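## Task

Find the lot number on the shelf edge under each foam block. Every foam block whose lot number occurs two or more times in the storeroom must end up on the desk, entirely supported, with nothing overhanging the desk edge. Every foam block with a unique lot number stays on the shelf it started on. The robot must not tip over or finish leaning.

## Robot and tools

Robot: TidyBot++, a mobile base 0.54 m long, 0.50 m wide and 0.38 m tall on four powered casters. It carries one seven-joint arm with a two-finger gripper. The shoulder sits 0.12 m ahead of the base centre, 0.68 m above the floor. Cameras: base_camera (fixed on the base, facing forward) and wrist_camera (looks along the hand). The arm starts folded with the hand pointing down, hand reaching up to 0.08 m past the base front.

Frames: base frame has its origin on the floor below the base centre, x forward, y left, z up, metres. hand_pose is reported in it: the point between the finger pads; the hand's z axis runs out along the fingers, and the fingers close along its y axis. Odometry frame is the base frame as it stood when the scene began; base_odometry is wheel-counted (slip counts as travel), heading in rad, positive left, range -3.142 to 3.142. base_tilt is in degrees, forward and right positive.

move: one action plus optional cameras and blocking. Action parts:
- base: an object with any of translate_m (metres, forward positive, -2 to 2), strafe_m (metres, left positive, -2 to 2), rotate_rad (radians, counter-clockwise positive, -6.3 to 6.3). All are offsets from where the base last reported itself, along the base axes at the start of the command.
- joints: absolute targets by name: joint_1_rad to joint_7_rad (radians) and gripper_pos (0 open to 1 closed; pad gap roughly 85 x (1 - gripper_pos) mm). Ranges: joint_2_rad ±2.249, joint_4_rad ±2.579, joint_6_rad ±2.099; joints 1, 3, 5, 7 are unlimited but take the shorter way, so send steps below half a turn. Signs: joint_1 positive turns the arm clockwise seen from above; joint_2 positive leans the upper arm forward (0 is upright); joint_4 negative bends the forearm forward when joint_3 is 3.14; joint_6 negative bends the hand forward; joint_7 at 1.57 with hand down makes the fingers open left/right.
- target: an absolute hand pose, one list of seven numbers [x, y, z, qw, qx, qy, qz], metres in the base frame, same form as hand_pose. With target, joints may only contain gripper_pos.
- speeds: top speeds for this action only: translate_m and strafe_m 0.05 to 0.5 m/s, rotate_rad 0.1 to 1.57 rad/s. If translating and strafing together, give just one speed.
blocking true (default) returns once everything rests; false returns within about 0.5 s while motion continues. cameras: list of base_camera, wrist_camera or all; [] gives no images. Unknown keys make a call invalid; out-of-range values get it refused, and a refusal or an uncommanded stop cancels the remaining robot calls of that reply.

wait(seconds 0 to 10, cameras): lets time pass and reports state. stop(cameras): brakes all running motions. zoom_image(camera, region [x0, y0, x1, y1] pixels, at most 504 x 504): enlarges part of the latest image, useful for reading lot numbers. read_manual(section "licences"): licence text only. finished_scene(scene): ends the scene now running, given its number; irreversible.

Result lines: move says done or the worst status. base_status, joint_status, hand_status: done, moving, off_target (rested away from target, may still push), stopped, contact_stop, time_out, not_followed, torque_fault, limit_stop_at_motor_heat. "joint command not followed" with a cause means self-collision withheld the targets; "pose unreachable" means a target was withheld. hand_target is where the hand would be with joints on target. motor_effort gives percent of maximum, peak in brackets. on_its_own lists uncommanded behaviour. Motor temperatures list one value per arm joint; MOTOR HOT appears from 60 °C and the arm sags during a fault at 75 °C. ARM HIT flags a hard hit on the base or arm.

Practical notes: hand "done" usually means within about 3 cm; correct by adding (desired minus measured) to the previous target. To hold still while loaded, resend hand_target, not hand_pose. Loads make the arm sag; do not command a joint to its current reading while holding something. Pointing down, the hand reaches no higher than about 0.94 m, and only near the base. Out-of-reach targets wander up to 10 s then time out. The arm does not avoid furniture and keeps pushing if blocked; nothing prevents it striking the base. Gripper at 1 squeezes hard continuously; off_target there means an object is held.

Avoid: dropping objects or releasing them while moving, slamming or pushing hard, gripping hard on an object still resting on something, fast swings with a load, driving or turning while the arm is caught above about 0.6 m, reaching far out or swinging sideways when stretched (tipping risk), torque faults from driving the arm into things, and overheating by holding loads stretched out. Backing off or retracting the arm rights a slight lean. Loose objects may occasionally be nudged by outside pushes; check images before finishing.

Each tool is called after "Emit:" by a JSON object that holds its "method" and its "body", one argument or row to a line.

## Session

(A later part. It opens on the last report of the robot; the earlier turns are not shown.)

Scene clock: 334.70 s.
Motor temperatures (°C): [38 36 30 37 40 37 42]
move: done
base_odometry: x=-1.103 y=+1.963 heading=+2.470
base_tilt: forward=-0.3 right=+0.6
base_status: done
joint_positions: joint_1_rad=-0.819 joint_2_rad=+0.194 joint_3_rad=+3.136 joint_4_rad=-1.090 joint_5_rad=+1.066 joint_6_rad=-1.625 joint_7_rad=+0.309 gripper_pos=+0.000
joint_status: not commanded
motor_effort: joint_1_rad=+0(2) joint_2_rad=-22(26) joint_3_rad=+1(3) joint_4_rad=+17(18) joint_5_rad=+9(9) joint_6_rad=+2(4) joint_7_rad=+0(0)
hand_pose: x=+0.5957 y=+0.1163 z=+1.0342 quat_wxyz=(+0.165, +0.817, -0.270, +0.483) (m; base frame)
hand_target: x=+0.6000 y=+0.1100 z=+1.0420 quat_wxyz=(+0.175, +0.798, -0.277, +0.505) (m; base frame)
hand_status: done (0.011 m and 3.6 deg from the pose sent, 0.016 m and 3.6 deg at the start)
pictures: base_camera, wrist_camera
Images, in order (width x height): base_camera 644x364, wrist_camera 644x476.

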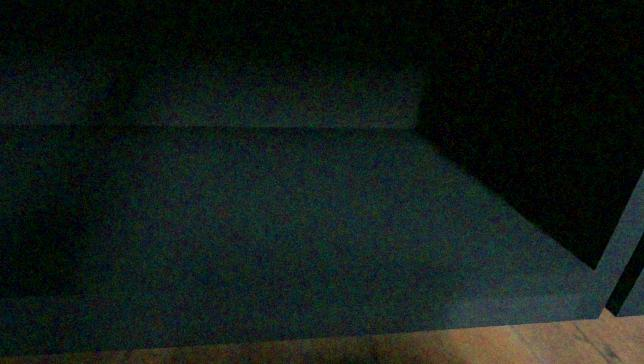

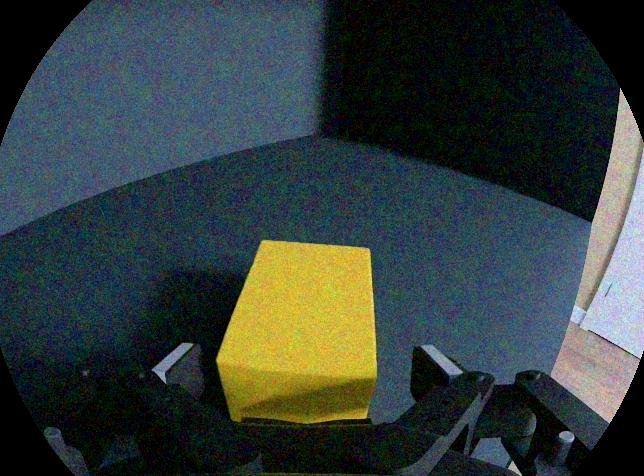

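Emit:
{"method": "move", "body": {
  "base": {"translate_m":0.042,"strafe_m":-0.016},
  "target": [0.60,0.11,1.032,0.175,0.798,-0.277,0.505],
  "speeds": {"translate_m":0.1}
}}

Emit:
{"method": "move", "body": {
  "joints": {"gripper_pos":0.6}
}}

Scene clock: 335.87 s.
Motor temperatures (°C): [38 36 30 37 40 37 42]
move: done
base_odometry: x=-1.126 y=+2.002 heading=+2.470
base_tilt: forward=-0.3 right=+0.6
base_status: done
joint_positions: joint_1_rad=-0.810 joint_2_rad=+0.188 joint_3_rad=+3.117 joint_4_rad=-1.130 joint_5_rad=+1.070 joint_6_rad=-1.625 joint_7_rad=+0.275 gripper_pos=+0.000
joint_status: not commanded
motor_effort: joint_1_rad=-1(2) joint_2_rad=-23(24) joint_3_rad=+1(2) joint_4_rad=+16(18) joint_5_rad=+8(9) joint_6_rad=+3(3) joint_7_rad=+0(0)
hand_pose: x=+0.5925 y=+0.1154 z=+1.0238 quat_wxyz=(+0.169, +0.816, -0.273, +0.480) (m; base frame)
hand_target: x=+0.6000 y=+0.1100 z=+1.0320 quat_wxyz=(+0.175, +0.798, -0.277, +0.505) (m; base frame)
hand_status: done (0.012 m and 3.6 deg from the pose sent, 0.008 m and 3.6 deg at the start)
pictures: base_camera, wrist_camera
Images, in order (width x height): base_camera 644x364, wrist_camera 644x476.

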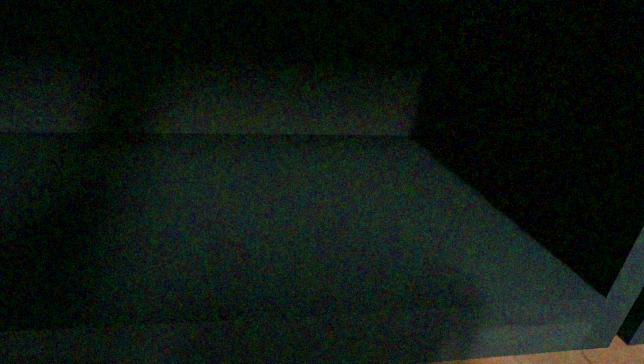

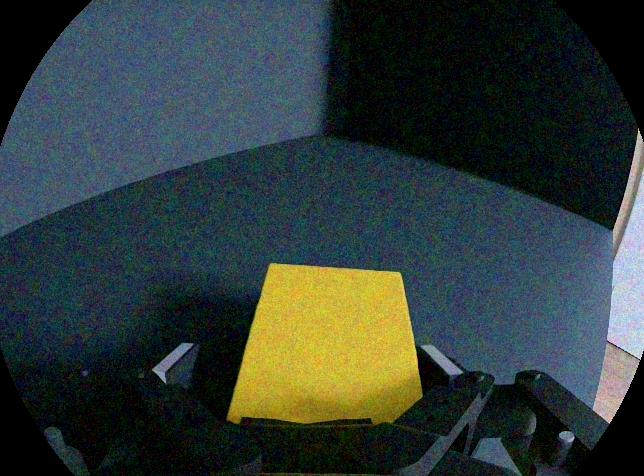

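Scene clock: 336.73 s.
Motor temperatures (°C): [38 36 30 37 40 37 42]
move: off_target
base_odometry: x=-1.126 y=+2.002 heading=+2.470
base_tilt: forward=-0.3 right=+0.6
base_status: not commanded
joint_positions: joint_1_rad=-0.810 joint_2_rad=+0.187 joint_3_rad=+3.117 joint_4_rad=-1.130 joint_5_rad=+1.074 joint_6_rad=-1.625 joint_7_rad=+0.275 gripper_pos=+0.380
joint_status: gripper_pos off_target (ended at +0.380, target +0.600)
motor_effort: joint_1_rad=+0(1) joint_2_rad=-23(24) joint_3_rad=+1(2) joint_4_rad=+17(17) joint_5_rad=+9(9) joint_6_rad=+3(3) joint_7_rad=+0(1)
hand_pose: x=+0.5926 y=+0.1146 z=+1.0250 quat_wxyz=(+0.170, +0.815, -0.273, +0.482) (m; base frame)
hand_target: x=+0.6000 y=+0.1100 z=+1.0320 quat_wxyz=(+0.175, +0.798, -0.277, +0.505) (m; base frame)
hand_status: not commanded
pictures: base_camera, wrist_camera
Images, in order (width x height): base_camera 644x364, wrist_camera 644x476.

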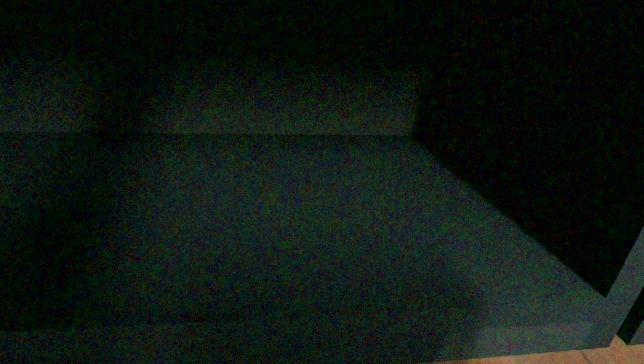

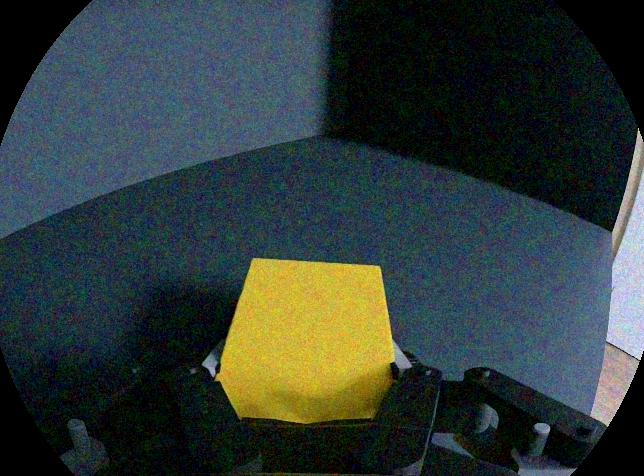

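Gripped. Lift and leave; strafe right before turning.

Emit:
{"method": "move", "body": {
  "target": [0.60,0.11,1.11,0.17,0.799,-0.267,0.509],
  "cameras": []
}}

Emit:
{"method": "move", "body": {
  "base": {"translate_m":-0.7}
}}

Emit:
{"method": "move", "body": {
  "base": {"strafe_m":-0.5},
  "joints": {"joint_1_rad":0,"joint_2_rad":-0.35,"joint_3_rad":3.14,"joint_4_rad":-2.3,"joint_5_rad":0,"joint_6_rad":0.2,"joint_7_rad":1.57},
  "cameras": []
}}

Emit:
{"method": "move", "body": {
  "base": {"rotate_rad":-1.57}
}}

Scene clock: 338.40 s.
Motor temperatures (°C): [38 36 30 37 40 37 42]
move: done
base_odometry: x=-1.126 y=+2.002 heading=+2.470
base_tilt: forward=-0.3 right=+0.6
base_status: not commanded
joint_positions: joint_1_rad=-0.894 joint_2_rad=+0.219 joint_3_rad=+3.268 joint_4_rad=-0.837 joint_5_rad=+1.074 joint_6_rad=-1.628 joint_7_rad=+0.467 gripper_pos=+0.380
joint_status: not commanded
motor_effort: joint_1_rad=+0(1) joint_2_rad=-23(25) joint_3_rad=+2(2) joint_4_rad=+16(18) joint_5_rad=+8(9) joint_6_rad=+5(5) joint_7_rad=+0(1)
hand_pose: x=+0.6039 y=+0.1083 z=+1.1174 quat_wxyz=(+0.138, +0.795, -0.278, +0.522) (m; base frame)
hand_target: x=+0.6000 y=+0.1100 z=+1.1100 quat_wxyz=(+0.170, +0.800, -0.267, +0.510) (m; base frame)
hand_status: done (0.008 m and 4.2 deg from the pose sent, 0.085 m and 3.7 deg at the start)
pictures: none
No camera images: "cameras" was empty.

Scene clock: 340.93 s.
Motor temperatures (°C): [38 36 30 37 40 37 42]
move: done
base_odometry: x=-0.578 y=+1.566 heading=+2.471
base_tilt: forward=-0.3 right=+0.6
base_status: done
joint_positions: joint_1_rad=-0.904 joint_2_rad=+0.231 joint_3_rad=+3.272 joint_4_rad=-0.835 joint_5_rad=+1.074 joint_6_rad=-1.630 joint_7_rad=+0.469 gripper_pos=+0.380
joint_status: not commanded
motor_effort: joint_1_rad=-1(2) joint_2_rad=-23(27) joint_3_rad=+2(2) joint_4_rad=+16(18) joint_5_rad=+8(8) joint_6_rad=+4(5) joint_7_rad=+0(1)
hand_pose: x=+0.6057 y=+0.1148 z=+1.1132 quat_wxyz=(+0.142, +0.797, -0.273, +0.520) (m; base frame)
hand_target: x=+0.6000 y=+0.1100 z=+1.1100 quat_wxyz=(+0.170, +0.800, -0.267, +0.510) (m; base frame)
hand_status: not commanded
pictures: base_camera, wrist_camera
Images, in order (width x height): base_camera 644x364, wrist_camera 644x476.

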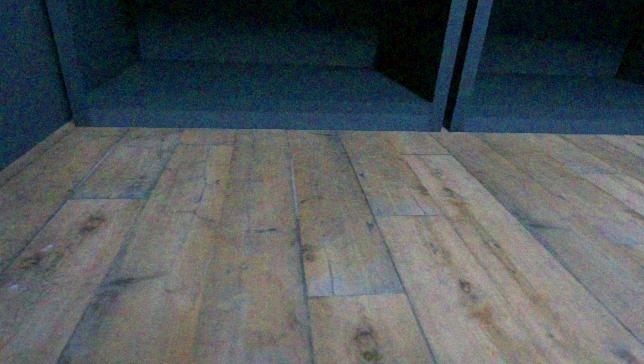

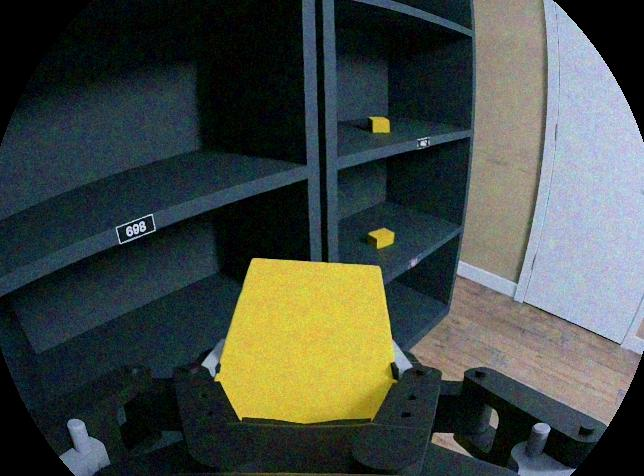

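Scene clock: 344.10 s.
Motor temperatures (°C): [38 36 30 37 40 37 42]
move: done
base_odometry: x=-0.267 y=+1.958 heading=+2.470
base_tilt: forward=-0.3 right=+0.6
base_status: done
joint_positions: joint_1_rad=-0.019 joint_2_rad=-0.337 joint_3_rad=+3.157 joint_4_rad=-2.270 joint_5_rad=+0.071 joint_6_rad=+0.141 joint_7_rad=+1.526 gripper_pos=+0.380
joint_status: all done
motor_effort: joint_1_rad=+0(4) joint_2_rad=-8(28) joint_3_rad=+1(4) joint_4_rad=+22(23) joint_5_rad=+1(9) joint_6_rad=+9(9) joint_7_rad=+0(1)
hand_pose: x=+0.5777 y=+0.0054 z=+0.8992 quat_wxyz=(+0.001, +0.781, +0.013, +0.625) (m; base frame)
hand_target: x=+0.5730 y=+0.0022 z=+0.9052 quat_wxyz=(-0.001, +0.768, +0.000, +0.641) (m; base frame)
hand_status: not commanded
pictures: none
No camera images: "cameras" was empty.

Scene clock: 346.43 s.
Motor temperatures (°C): [38 36 30 37 40 37 42]
move: done
base_odometry: x=-0.267 y=+1.958 heading=+0.901
base_tilt: forward=-0.3 right=+0.6
base_status: done
joint_positions: joint_1_rad=-0.011 joint_2_rad=-0.337 joint_3_rad=+3.149 joint_4_rad=-2.270 joint_5_rad=+0.068 joint_6_rad=+0.144 joint_7_rad=+1.527 gripper_pos=+0.380
joint_status: not commanded
motor_effort: joint_1_rad=+0(2) joint_2_rad=-8(10) joint_3_rad=+0(2) joint_4_rad=+21(22) joint_5_rad=+1(1) joint_6_rad=+9(9) joint_7_rad=-1(1)
hand_pose: x=+0.5777 y=+0.0054 z=+0.9004 quat_wxyz=(+0.002, +0.780, +0.013, +0.626) (m; base frame)
hand_target: x=+0.5730 y=+0.0022 z=+0.9052 quat_wxyz=(-0.001, +0.768, +0.000, +0.641) (m; base frame)
hand_status: not commanded
pictures: base_camera, wrist_camera
Images, in order (width x height): base_camera 644x364, wrist_camera 644x476.

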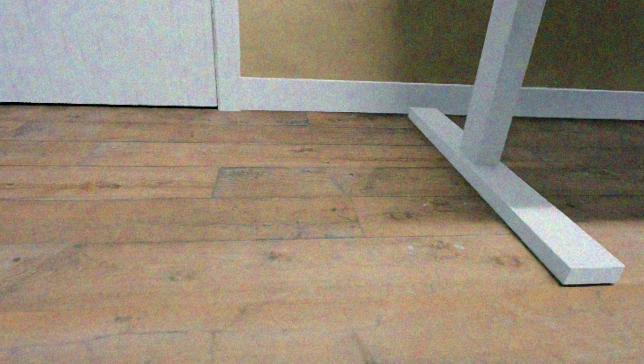

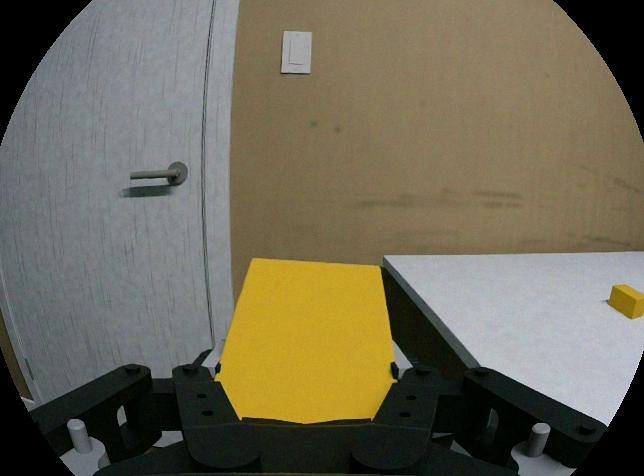

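Emit:
{"method": "move", "body": {
  "base": {"translate_m":-0.2,"rotate_rad":0.03},
  "cameras": []
}}

Emit:
{"method": "move", "body": {
  "base": {"strafe_m":-0.95}
}}

Scene clock: 350.23 s.
Motor temperatures (°C): [38 36 30 37 40 37 42]
move: done
base_odometry: x=-0.391 y=+1.801 heading=+0.930
base_tilt: forward=-0.4 right=+0.6
base_status: done
joint_positions: joint_1_rad=-0.010 joint_2_rad=-0.353 joint_3_rad=+3.145 joint_4_rad=-2.274 joint_5_rad=+0.068 joint_6_rad=+0.147 joint_7_rad=+1.527 gripper_pos=+0.380
joint_status: not commanded
motor_effort: joint_1_rad=+0(1) joint_2_rad=-9(13) joint_3_rad=+1(2) joint_4_rad=+21(23) joint_5_rad=+1(1) joint_6_rad=+9(10) joint_7_rad=+0(1)
hand_pose: x=+0.5736 y=+0.0074 z=+0.9058 quat_wxyz=(+0.001, +0.775, +0.015, +0.632) (m; base frame)
hand_target: x=+0.5730 y=+0.0022 z=+0.9052 quat_wxyz=(-0.001, +0.768, +0.000, +0.641) (m; base frame)
hand_status: not commanded
pictures: none
No camera images: "cameras" was empty.

Scene clock: 353.13 s.
Motor temperatures (°C): [38 36 30 37 40 37 42]
move: done
base_odometry: x=+0.370 y=+1.233 heading=+0.929
base_tilt: forward=-0.3 right=+0.6
base_status: done
joint_positions: joint_1_rad=-0.010 joint_2_rad=-0.353 joint_3_rad=+3.144 joint_4_rad=-2.274 joint_5_rad=+0.068 joint_6_rad=+0.148 joint_7_rad=+1.527 gripper_pos=+0.380
joint_status: not commanded
motor_effort: joint_1_rad=+0(1) joint_2_rad=-8(9) joint_3_rad=+0(2) joint_4_rad=+21(22) joint_5_rad=+0(1) joint_6_rad=+9(10) joint_7_rad=+0(1)
hand_pose: x=+0.5736 y=+0.0079 z=+0.9060 quat_wxyz=(+0.001, +0.775, +0.015, +0.632) (m; base frame)
hand_target: x=+0.5730 y=+0.0022 z=+0.9052 quat_wxyz=(-0.001, +0.768, +0.000, +0.641) (m; base frame)
hand_status: not commanded
pictures: base_camera, wrist_camera
Images, in order (width x height): base_camera 644x364, wrist_camera 644x476.

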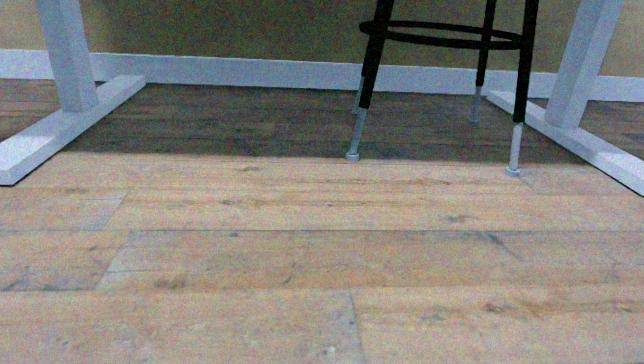

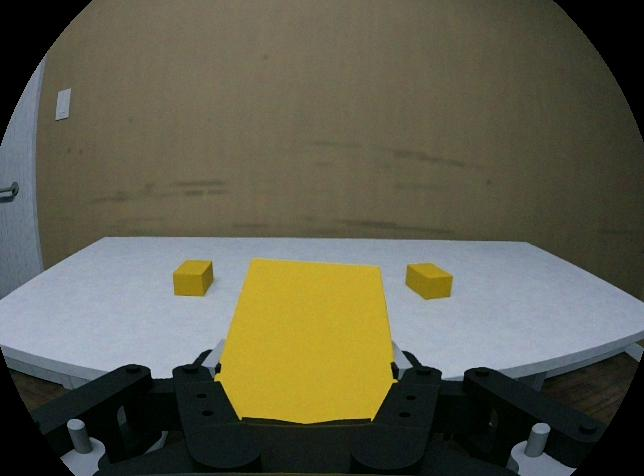

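Emit:
{"method": "move", "body": {
  "base": {"translate_m":0.33},
  "cameras": []
}}

Emit:
{"method": "move", "body": {
  "target": [0.80,0,0.86,0,0.853,0,0.522]
}}

Emit:
{"method": "move", "body": {
  "target": [0.80,0,0.77,0,0.853,0,0.522],
  "cameras": []
}}

Emit:
{"method": "move", "body": {
  "target": [0.80,0,0.745,0,0.853,0,0.522],
  "cameras": []
}}

Emit:
{"method": "move", "body": {
  "target": [0.80,0,0.73,0,0.853,0,0.522]
}}

Scene clock: 355.13 s.
Motor temperatures (°C): [38 36 30 37 40 37 42]
move: done
base_odometry: x=+0.568 y=+1.497 heading=+0.928
base_tilt: forward=-0.3 right=+0.6
base_status: done
joint_positions: joint_1_rad=-0.010 joint_2_rad=-0.347 joint_3_rad=+3.144 joint_4_rad=-2.275 joint_5_rad=+0.068 joint_6_rad=+0.149 joint_7_rad=+1.527 gripper_pos=+0.380
joint_status: not commanded
motor_effort: joint_1_rad=-1(1) joint_2_rad=-7(13) joint_3_rad=+1(1) joint_4_rad=+21(23) joint_5_rad=+1(1) joint_6_rad=+9(10) joint_7_rad=-1(1)
hand_pose: x=+0.5750 y=+0.0080 z=+0.9034 quat_wxyz=(+0.001, +0.777, +0.015, +0.630) (m; base frame)
hand_target: x=+0.5730 y=+0.0022 z=+0.9052 quat_wxyz=(-0.001, +0.768, +0.000, +0.641) (m; base frame)
hand_status: not commanded
pictures: none
No camera images: "cameras" was empty.

Scene clock: 357.10 s.
Motor temperatures (°C): [38 36 30 37 40 37 42]
move: done
base_odometry: x=+0.568 y=+1.497 heading=+0.928
base_tilt: forward=-0.3 right=+0.6
base_status: not commanded
joint_positions: joint_1_rad=-0.010 joint_2_rad=+0.224 joint_3_rad=+3.144 joint_4_rad=-1.627 joint_5_rad=+0.053 joint_6_rad=-0.138 joint_7_rad=+1.545 gripper_pos=+0.380
joint_status: not commanded
motor_effort: joint_1_rad=+0(1) joint_2_rad=-29(30) joint_3_rad=+0(1) joint_4_rad=+21(23) joint_5_rad=+1(1) joint_6_rad=+8(9) joint_7_rad=+0(1)
hand_pose: x=+0.7991 y=+0.0045 z=+0.8785 quat_wxyz=(+0.008, +0.838, +0.013, +0.545) (m; base frame)
hand_target: x=+0.8000 y=+0.0000 z=+0.8600 quat_wxyz=(+0.000, +0.853, +0.000, +0.522) (m; base frame)
hand_status: done (0.019 m and 3.6 deg from the pose sent, 0.229 m and 15.3 deg at the start)
pictures: base_camera, wrist_camera
Images, in order (width x height): base_camera 644x364, wrist_camera 644x476.

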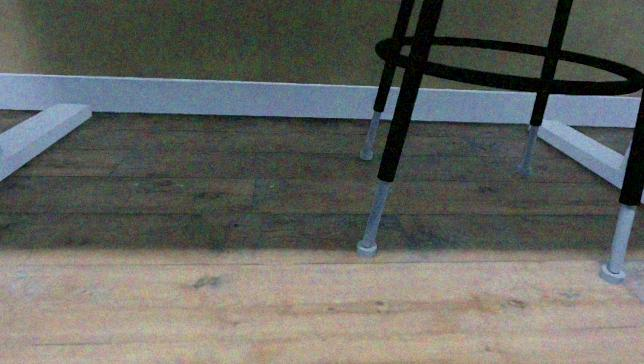

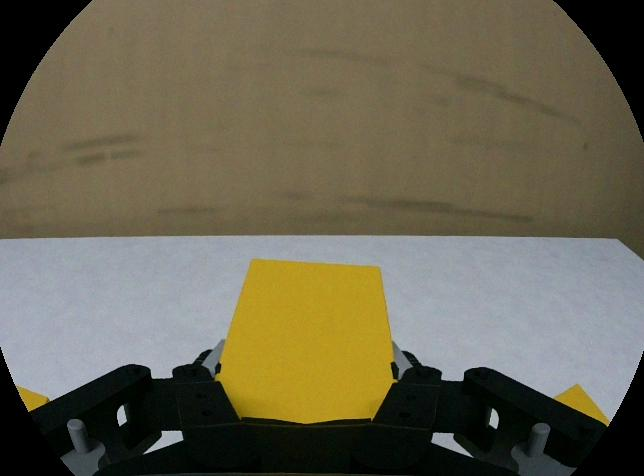

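Scene clock: 358.57 s.
Motor temperatures (°C): [38 36 30 37 40 37 42]
move: done
base_odometry: x=+0.568 y=+1.497 heading=+0.928
base_tilt: forward=-0.3 right=+0.6
base_status: not commanded
joint_positions: joint_1_rad=-0.010 joint_2_rad=+0.320 joint_3_rad=+3.144 joint_4_rad=-1.779 joint_5_rad=+0.053 joint_6_rad=+0.033 joint_7_rad=+1.545 gripper_pos=+0.380
joint_status: not commanded
motor_effort: joint_1_rad=+0(1) joint_2_rad=-31(34) joint_3_rad=+0(0) joint_4_rad=+19(22) joint_5_rad=+1(1) joint_6_rad=+8(9) joint_7_rad=-1(1)
hand_pose: x=+0.7969 y=+0.0073 z=+0.7748 quat_wxyz=(+0.005, +0.859, +0.016, +0.512) (m; base frame)
hand_target: x=+0.8000 y=+0.0000 z=+0.7700 quat_wxyz=(+0.000, +0.853, +0.000, +0.522) (m; base frame)
hand_status: done (0.009 m and 2.3 deg from the pose sent, 0.109 m and 3.6 deg at the start)
pictures: none
No camera images: "cameras" was empty.

Scene clock: 359.60 s.
Motor temperatures (°C): [38 36 30 37 40 37 42]
move: done
base_odometry: x=+0.568 y=+1.497 heading=+0.928
base_tilt: forward=-0.3 right=+0.6
base_status: not commanded
joint_positions: joint_1_rad=-0.010 joint_2_rad=+0.346 joint_3_rad=+3.144 joint_4_rad=-1.816 joint_5_rad=+0.053 joint_6_rad=+0.117 joint_7_rad=+1.545 gripper_pos=+0.380
joint_status: not commanded
motor_effort: joint_1_rad=-1(1) joint_2_rad=-31(32) joint_3_rad=+0(0) joint_4_rad=+19(21) joint_5_rad=+1(1) joint_6_rad=+8(9) joint_7_rad=-1(1)
hand_pose: x=+0.7995 y=+0.0087 z=+0.7598 quat_wxyz=(+0.003, +0.854, +0.017, +0.521) (m; base frame)
hand_target: x=+0.8000 y=+0.0000 z=+0.7450 quat_wxyz=(+0.000, +0.853, +0.000, +0.522) (m; base frame)
hand_status: done (0.017 m and 2.0 deg from the pose sent, 0.031 m and 2.3 deg at the start)
pictures: none
No camera images: "cameras" was empty.

Scene clock: 360.23 s.
Motor temperatures (°C): [38 36 30 37 40 37 42]
move: done
base_odometry: x=+0.568 y=+1.497 heading=+0.928
base_tilt: forward=-0.3 right=+0.6
base_status: not commanded
joint_positions: joint_1_rad=-0.010 joint_2_rad=+0.356 joint_3_rad=+3.144 joint_4_rad=-1.835 joint_5_rad=+0.053 joint_6_rad=+0.170 joint_7_rad=+1.545 gripper_pos=+0.380
joint_status: not commanded
motor_effort: joint_1_rad=-1(1) joint_2_rad=-30(31) joint_3_rad=+0(1) joint_4_rad=+19(19) joint_5_rad=+1(1) joint_6_rad=+8(9) joint_7_rad=-1(1)
hand_pose: x=+0.8017 y=+0.0096 z=+0.7577 quat_wxyz=(+0.002, +0.847, +0.017, +0.531) (m; base frame)
hand_target: x=+0.8000 y=+0.0000 z=+0.7300 quat_wxyz=(+0.000, +0.853, +0.000, +0.522) (m; base frame)
hand_status: done (0.029 m and 2.3 deg from the pose sent, 0.031 m and 2.0 deg at the start)
pictures: base_camera, wrist_camera
Images, in order (width x height): base_camera 644x364, wrist_camera 644x476.

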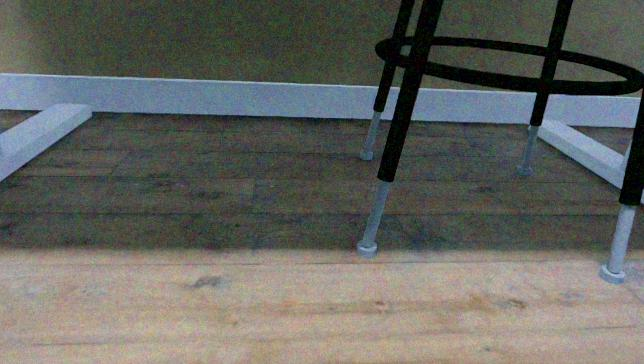

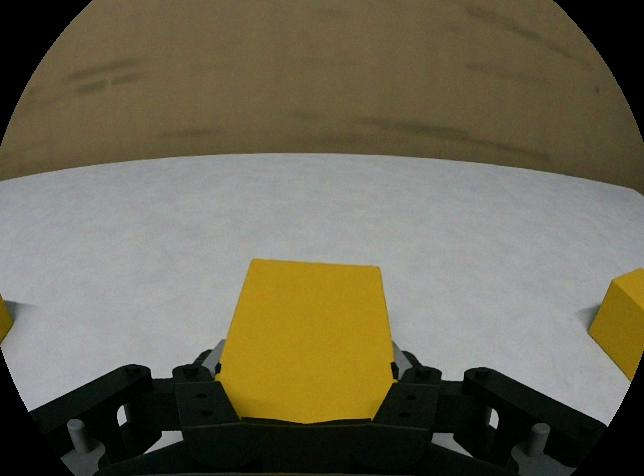

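Emit:
{"method": "move", "body": {
  "target": [0.80,0,0.72,0,0.853,0,0.522],
  "cameras": []
}}

Emit:
{"method": "move", "body": {
  "joints": {"gripper_pos":0.25},
  "cameras": []
}}

Emit:
{"method": "move", "body": {
  "joints": {"gripper_pos":0.0},
  "cameras": []
}}

Emit:
{"method": "move", "body": {
  "target": [0.72,0,0.77,0,0.853,0,0.522],
  "cameras": []
}}

Emit:
{"method": "move", "body": {
  "target": [0.64,0,0.90,0,0.853,0,0.522]
}}

Scene clock: 361.10 s.
Motor temperatures (°C): [38 36 30 37 40 37 42]
move: off_target
base_odometry: x=+0.568 y=+1.497 heading=+0.928
base_tilt: forward=-0.3 right=+0.6
base_status: not commanded
joint_positions: joint_1_rad=-0.010 joint_2_rad=+0.359 joint_3_rad=+3.144 joint_4_rad=-1.848 joint_5_rad=+0.053 joint_6_rad=+0.201 joint_7_rad=+1.545 gripper_pos=+0.380
joint_status: not commanded
motor_effort: joint_1_rad=-1(2) joint_2_rad=-26(29) joint_3_rad=-1(1) joint_4_rad=+17(18) joint_5_rad=+1(1) joint_6_rad=+8(8) joint_7_rad=-1(1)
hand_pose: x=+0.8018 y=+0.0098 z=+0.7577 quat_wxyz=(+0.001, +0.843, +0.017, +0.538) (m; base frame)
hand_target: x=+0.8000 y=+0.0000 z=+0.7200 quat_wxyz=(+0.000, +0.853, +0.000, +0.522) (m; base frame)
hand_status: off_target (0.039 m and 2.9 deg from the pose sent, 0.039 m and 2.3 deg at the start)
pictures: none
No camera images: "cameras" was empty.

Scene clock: 362.00 s.
Motor temperatures (°C): [38 36 30 37 40 37 42]
move: done
base_odometry: x=+0.568 y=+1.497 heading=+0.928
base_tilt: forward=-0.3 right=+0.6
base_status: not commanded
joint_positions: joint_1_rad=-0.010 joint_2_rad=+0.374 joint_3_rad=+3.144 joint_4_rad=-1.851 joint_5_rad=+0.053 joint_6_rad=+0.208 joint_7_rad=+1.545 gripper_pos=+0.250
joint_status: all done
motor_effort: joint_1_rad=+0(1) joint_2_rad=-27(31) joint_3_rad=+0(1) joint_4_rad=+16(19) joint_5_rad=+1(1) joint_6_rad=+7(8) joint_7_rad=+0(1)
hand_pose: x=+0.8030 y=+0.0099 z=+0.7477 quat_wxyz=(+0.001, +0.846, +0.017, +0.533) (m; base frame)
hand_target: x=+0.8000 y=+0.0000 z=+0.7200 quat_wxyz=(+0.000, +0.853, +0.000, +0.522) (m; base frame)
hand_status: not commanded
pictures: none
No camera images: "cameras" was empty.

Scene clock: 362.67 s.
Motor temperatures (°C): [38 36 30 37 40 37 42]
move: done
base_odometry: x=+0.568 y=+1.497 heading=+0.928
base_tilt: forward=-0.3 right=+0.6
base_status: not commanded
joint_positions: joint_1_rad=-0.010 joint_2_rad=+0.383 joint_3_rad=+3.144 joint_4_rad=-1.854 joint_5_rad=+0.053 joint_6_rad=+0.209 joint_7_rad=+1.545 gripper_pos=+0.000
joint_status: all done
motor_effort: joint_1_rad=+0(1) joint_2_rad=-30(32) joint_3_rad=+0(1) joint_4_rad=+17(20) joint_5_rad=+1(1) joint_6_rad=+7(8) joint_7_rad=+0(1)
hand_pose: x=+0.8024 y=+0.0099 z=+0.7402 quat_wxyz=(+0.001, +0.849, +0.017, +0.528) (m; base frame)
hand_target: x=+0.8000 y=+0.0000 z=+0.7200 quat_wxyz=(+0.000, +0.853, +0.000, +0.522) (m; base frame)
hand_status: not commanded
pictures: none
No camera images: "cameras" was empty.

Scene clock: 363.93 s.
Motor temperatures (°C): [38 36 30 37 40 37 42]
move: done
base_odometry: x=+0.568 y=+1.497 heading=+0.928
base_tilt: forward=-0.3 right=+0.6
base_status: not commanded
joint_positions: joint_1_rad=-0.010 joint_2_rad=+0.160 joint_3_rad=+3.144 joint_4_rad=-2.002 joint_5_rad=+0.053 joint_6_rad=+0.202 joint_7_rad=+1.545 gripper_pos=+0.000
joint_status: not commanded
motor_effort: joint_1_rad=-1(1) joint_2_rad=-24(32) joint_3_rad=+0(0) joint_4_rad=+19(20) joint_5_rad=+1(1) joint_6_rad=+8(9) joint_7_rad=+0(1)
hand_pose: x=+0.7349 y=+0.0091 z=+0.8037 quat_wxyz=(+0.001, +0.830, +0.017, +0.557) (m; base frame)
hand_target: x=+0.7200 y=+0.0000 z=+0.7700 quat_wxyz=(+0.000, +0.853, +0.000, +0.522) (m; base frame)
hand_status: done (0.038 m and 5.1 deg from the pose sent, 0.088 m and 2.2 deg at the start)
pictures: none
No camera images: "cameras" was empty.

Scene clock: 365.70 s.
Motor temperatures (°C): [38 36 30 37 40 37 42]
move: done
base_odometry: x=+0.568 y=+1.497 heading=+0.928
base_tilt: forward=-0.3 right=+0.6
base_status: not commanded
joint_positions: joint_1_rad=-0.010 joint_2_rad=-0.160 joint_3_rad=+3.144 joint_4_rad=-1.916 joint_5_rad=+0.053 joint_6_rad=-0.244 joint_7_rad=+1.545 gripper_pos=+0.000
joint_status: not commanded
motor_effort: joint_1_rad=+0(1) joint_2_rad=-15(26) joint_3_rad=+0(1) joint_4_rad=+22(23) joint_5_rad=+1(1) joint_6_rad=+8(9) joint_7_rad=+0(1)
hand_pose: x=+0.6440 y=+0.0010 z=+0.9099 quat_wxyz=(+0.010, +0.841, +0.010, +0.540) (m; base frame)
hand_target: x=+0.6400 y=+0.0000 z=+0.9000 quat_wxyz=(+0.000, +0.853, +0.000, +0.522) (m; base frame)
hand_status: done (0.011 m and 3.0 deg from the pose sent, 0.135 m and 5.1 deg at the start)
pictures: base_camera, wrist_camera
Images, in order (width x height): base_camera 644x364, wrist_camera 644x476.

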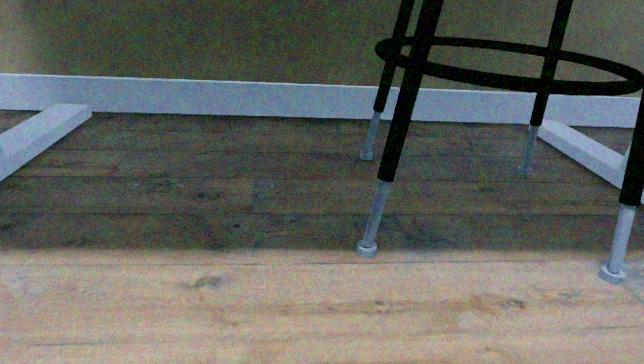

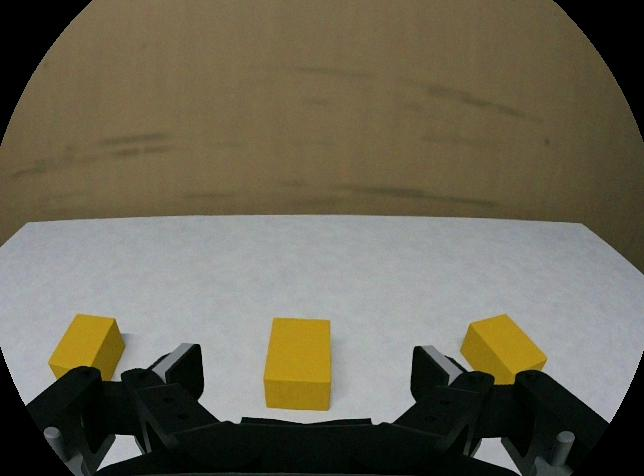

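Emit:
{"method": "move", "body": {
  "base": {"translate_m":-0.4},
  "cameras": ["wrist_camera"]
}}

Emit:
{"method": "finished_scene", "body": {
  "scene": 2
}}

Scene clock: 367.97 s.
Motor temperatures (°C): [38 36 30 37 40 37 42]
move: done
base_odometry: x=+0.328 y=+1.177 heading=+0.927
base_tilt: forward=-0.4 right=+0.6
base_status: done
joint_positions: joint_1_rad=-0.010 joint_2_rad=-0.169 joint_3_rad=+3.146 joint_4_rad=-1.913 joint_5_rad=+0.053 joint_6_rad=-0.251 joint_7_rad=+1.545 gripper_pos=+0.000
joint_status: not commanded
motor_effort: joint_1_rad=+0(2) joint_2_rad=-16(19) joint_3_rad=+0(3) joint_4_rad=+22(23) joint_5_rad=+1(1) joint_6_rad=+8(9) joint_7_rad=+0(1)
hand_pose: x=+0.6415 y=-0.0001 z=+0.9139 quat_wxyz=(+0.011, +0.840, +0.009, +0.542) (m; base frame)
hand_target: x=+0.6400 y=+0.0000 z=+0.9000 quat_wxyz=(+0.000, +0.853, +0.000, +0.522) (m; base frame)
hand_status: not commanded
pictures: wrist_camera
Images, in order (width x height): wrist_camera 644x476.

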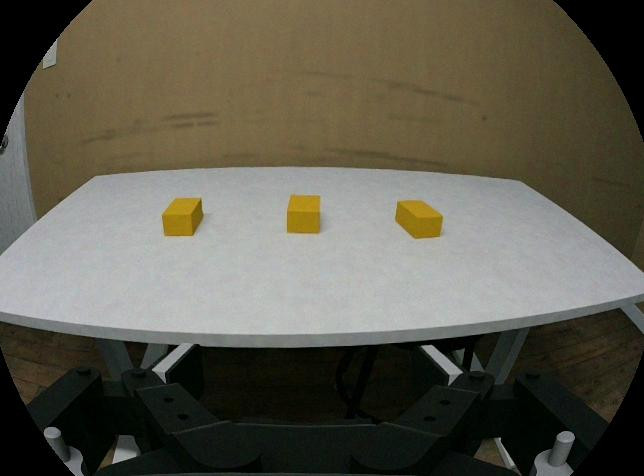

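The scene is finished: the task was done.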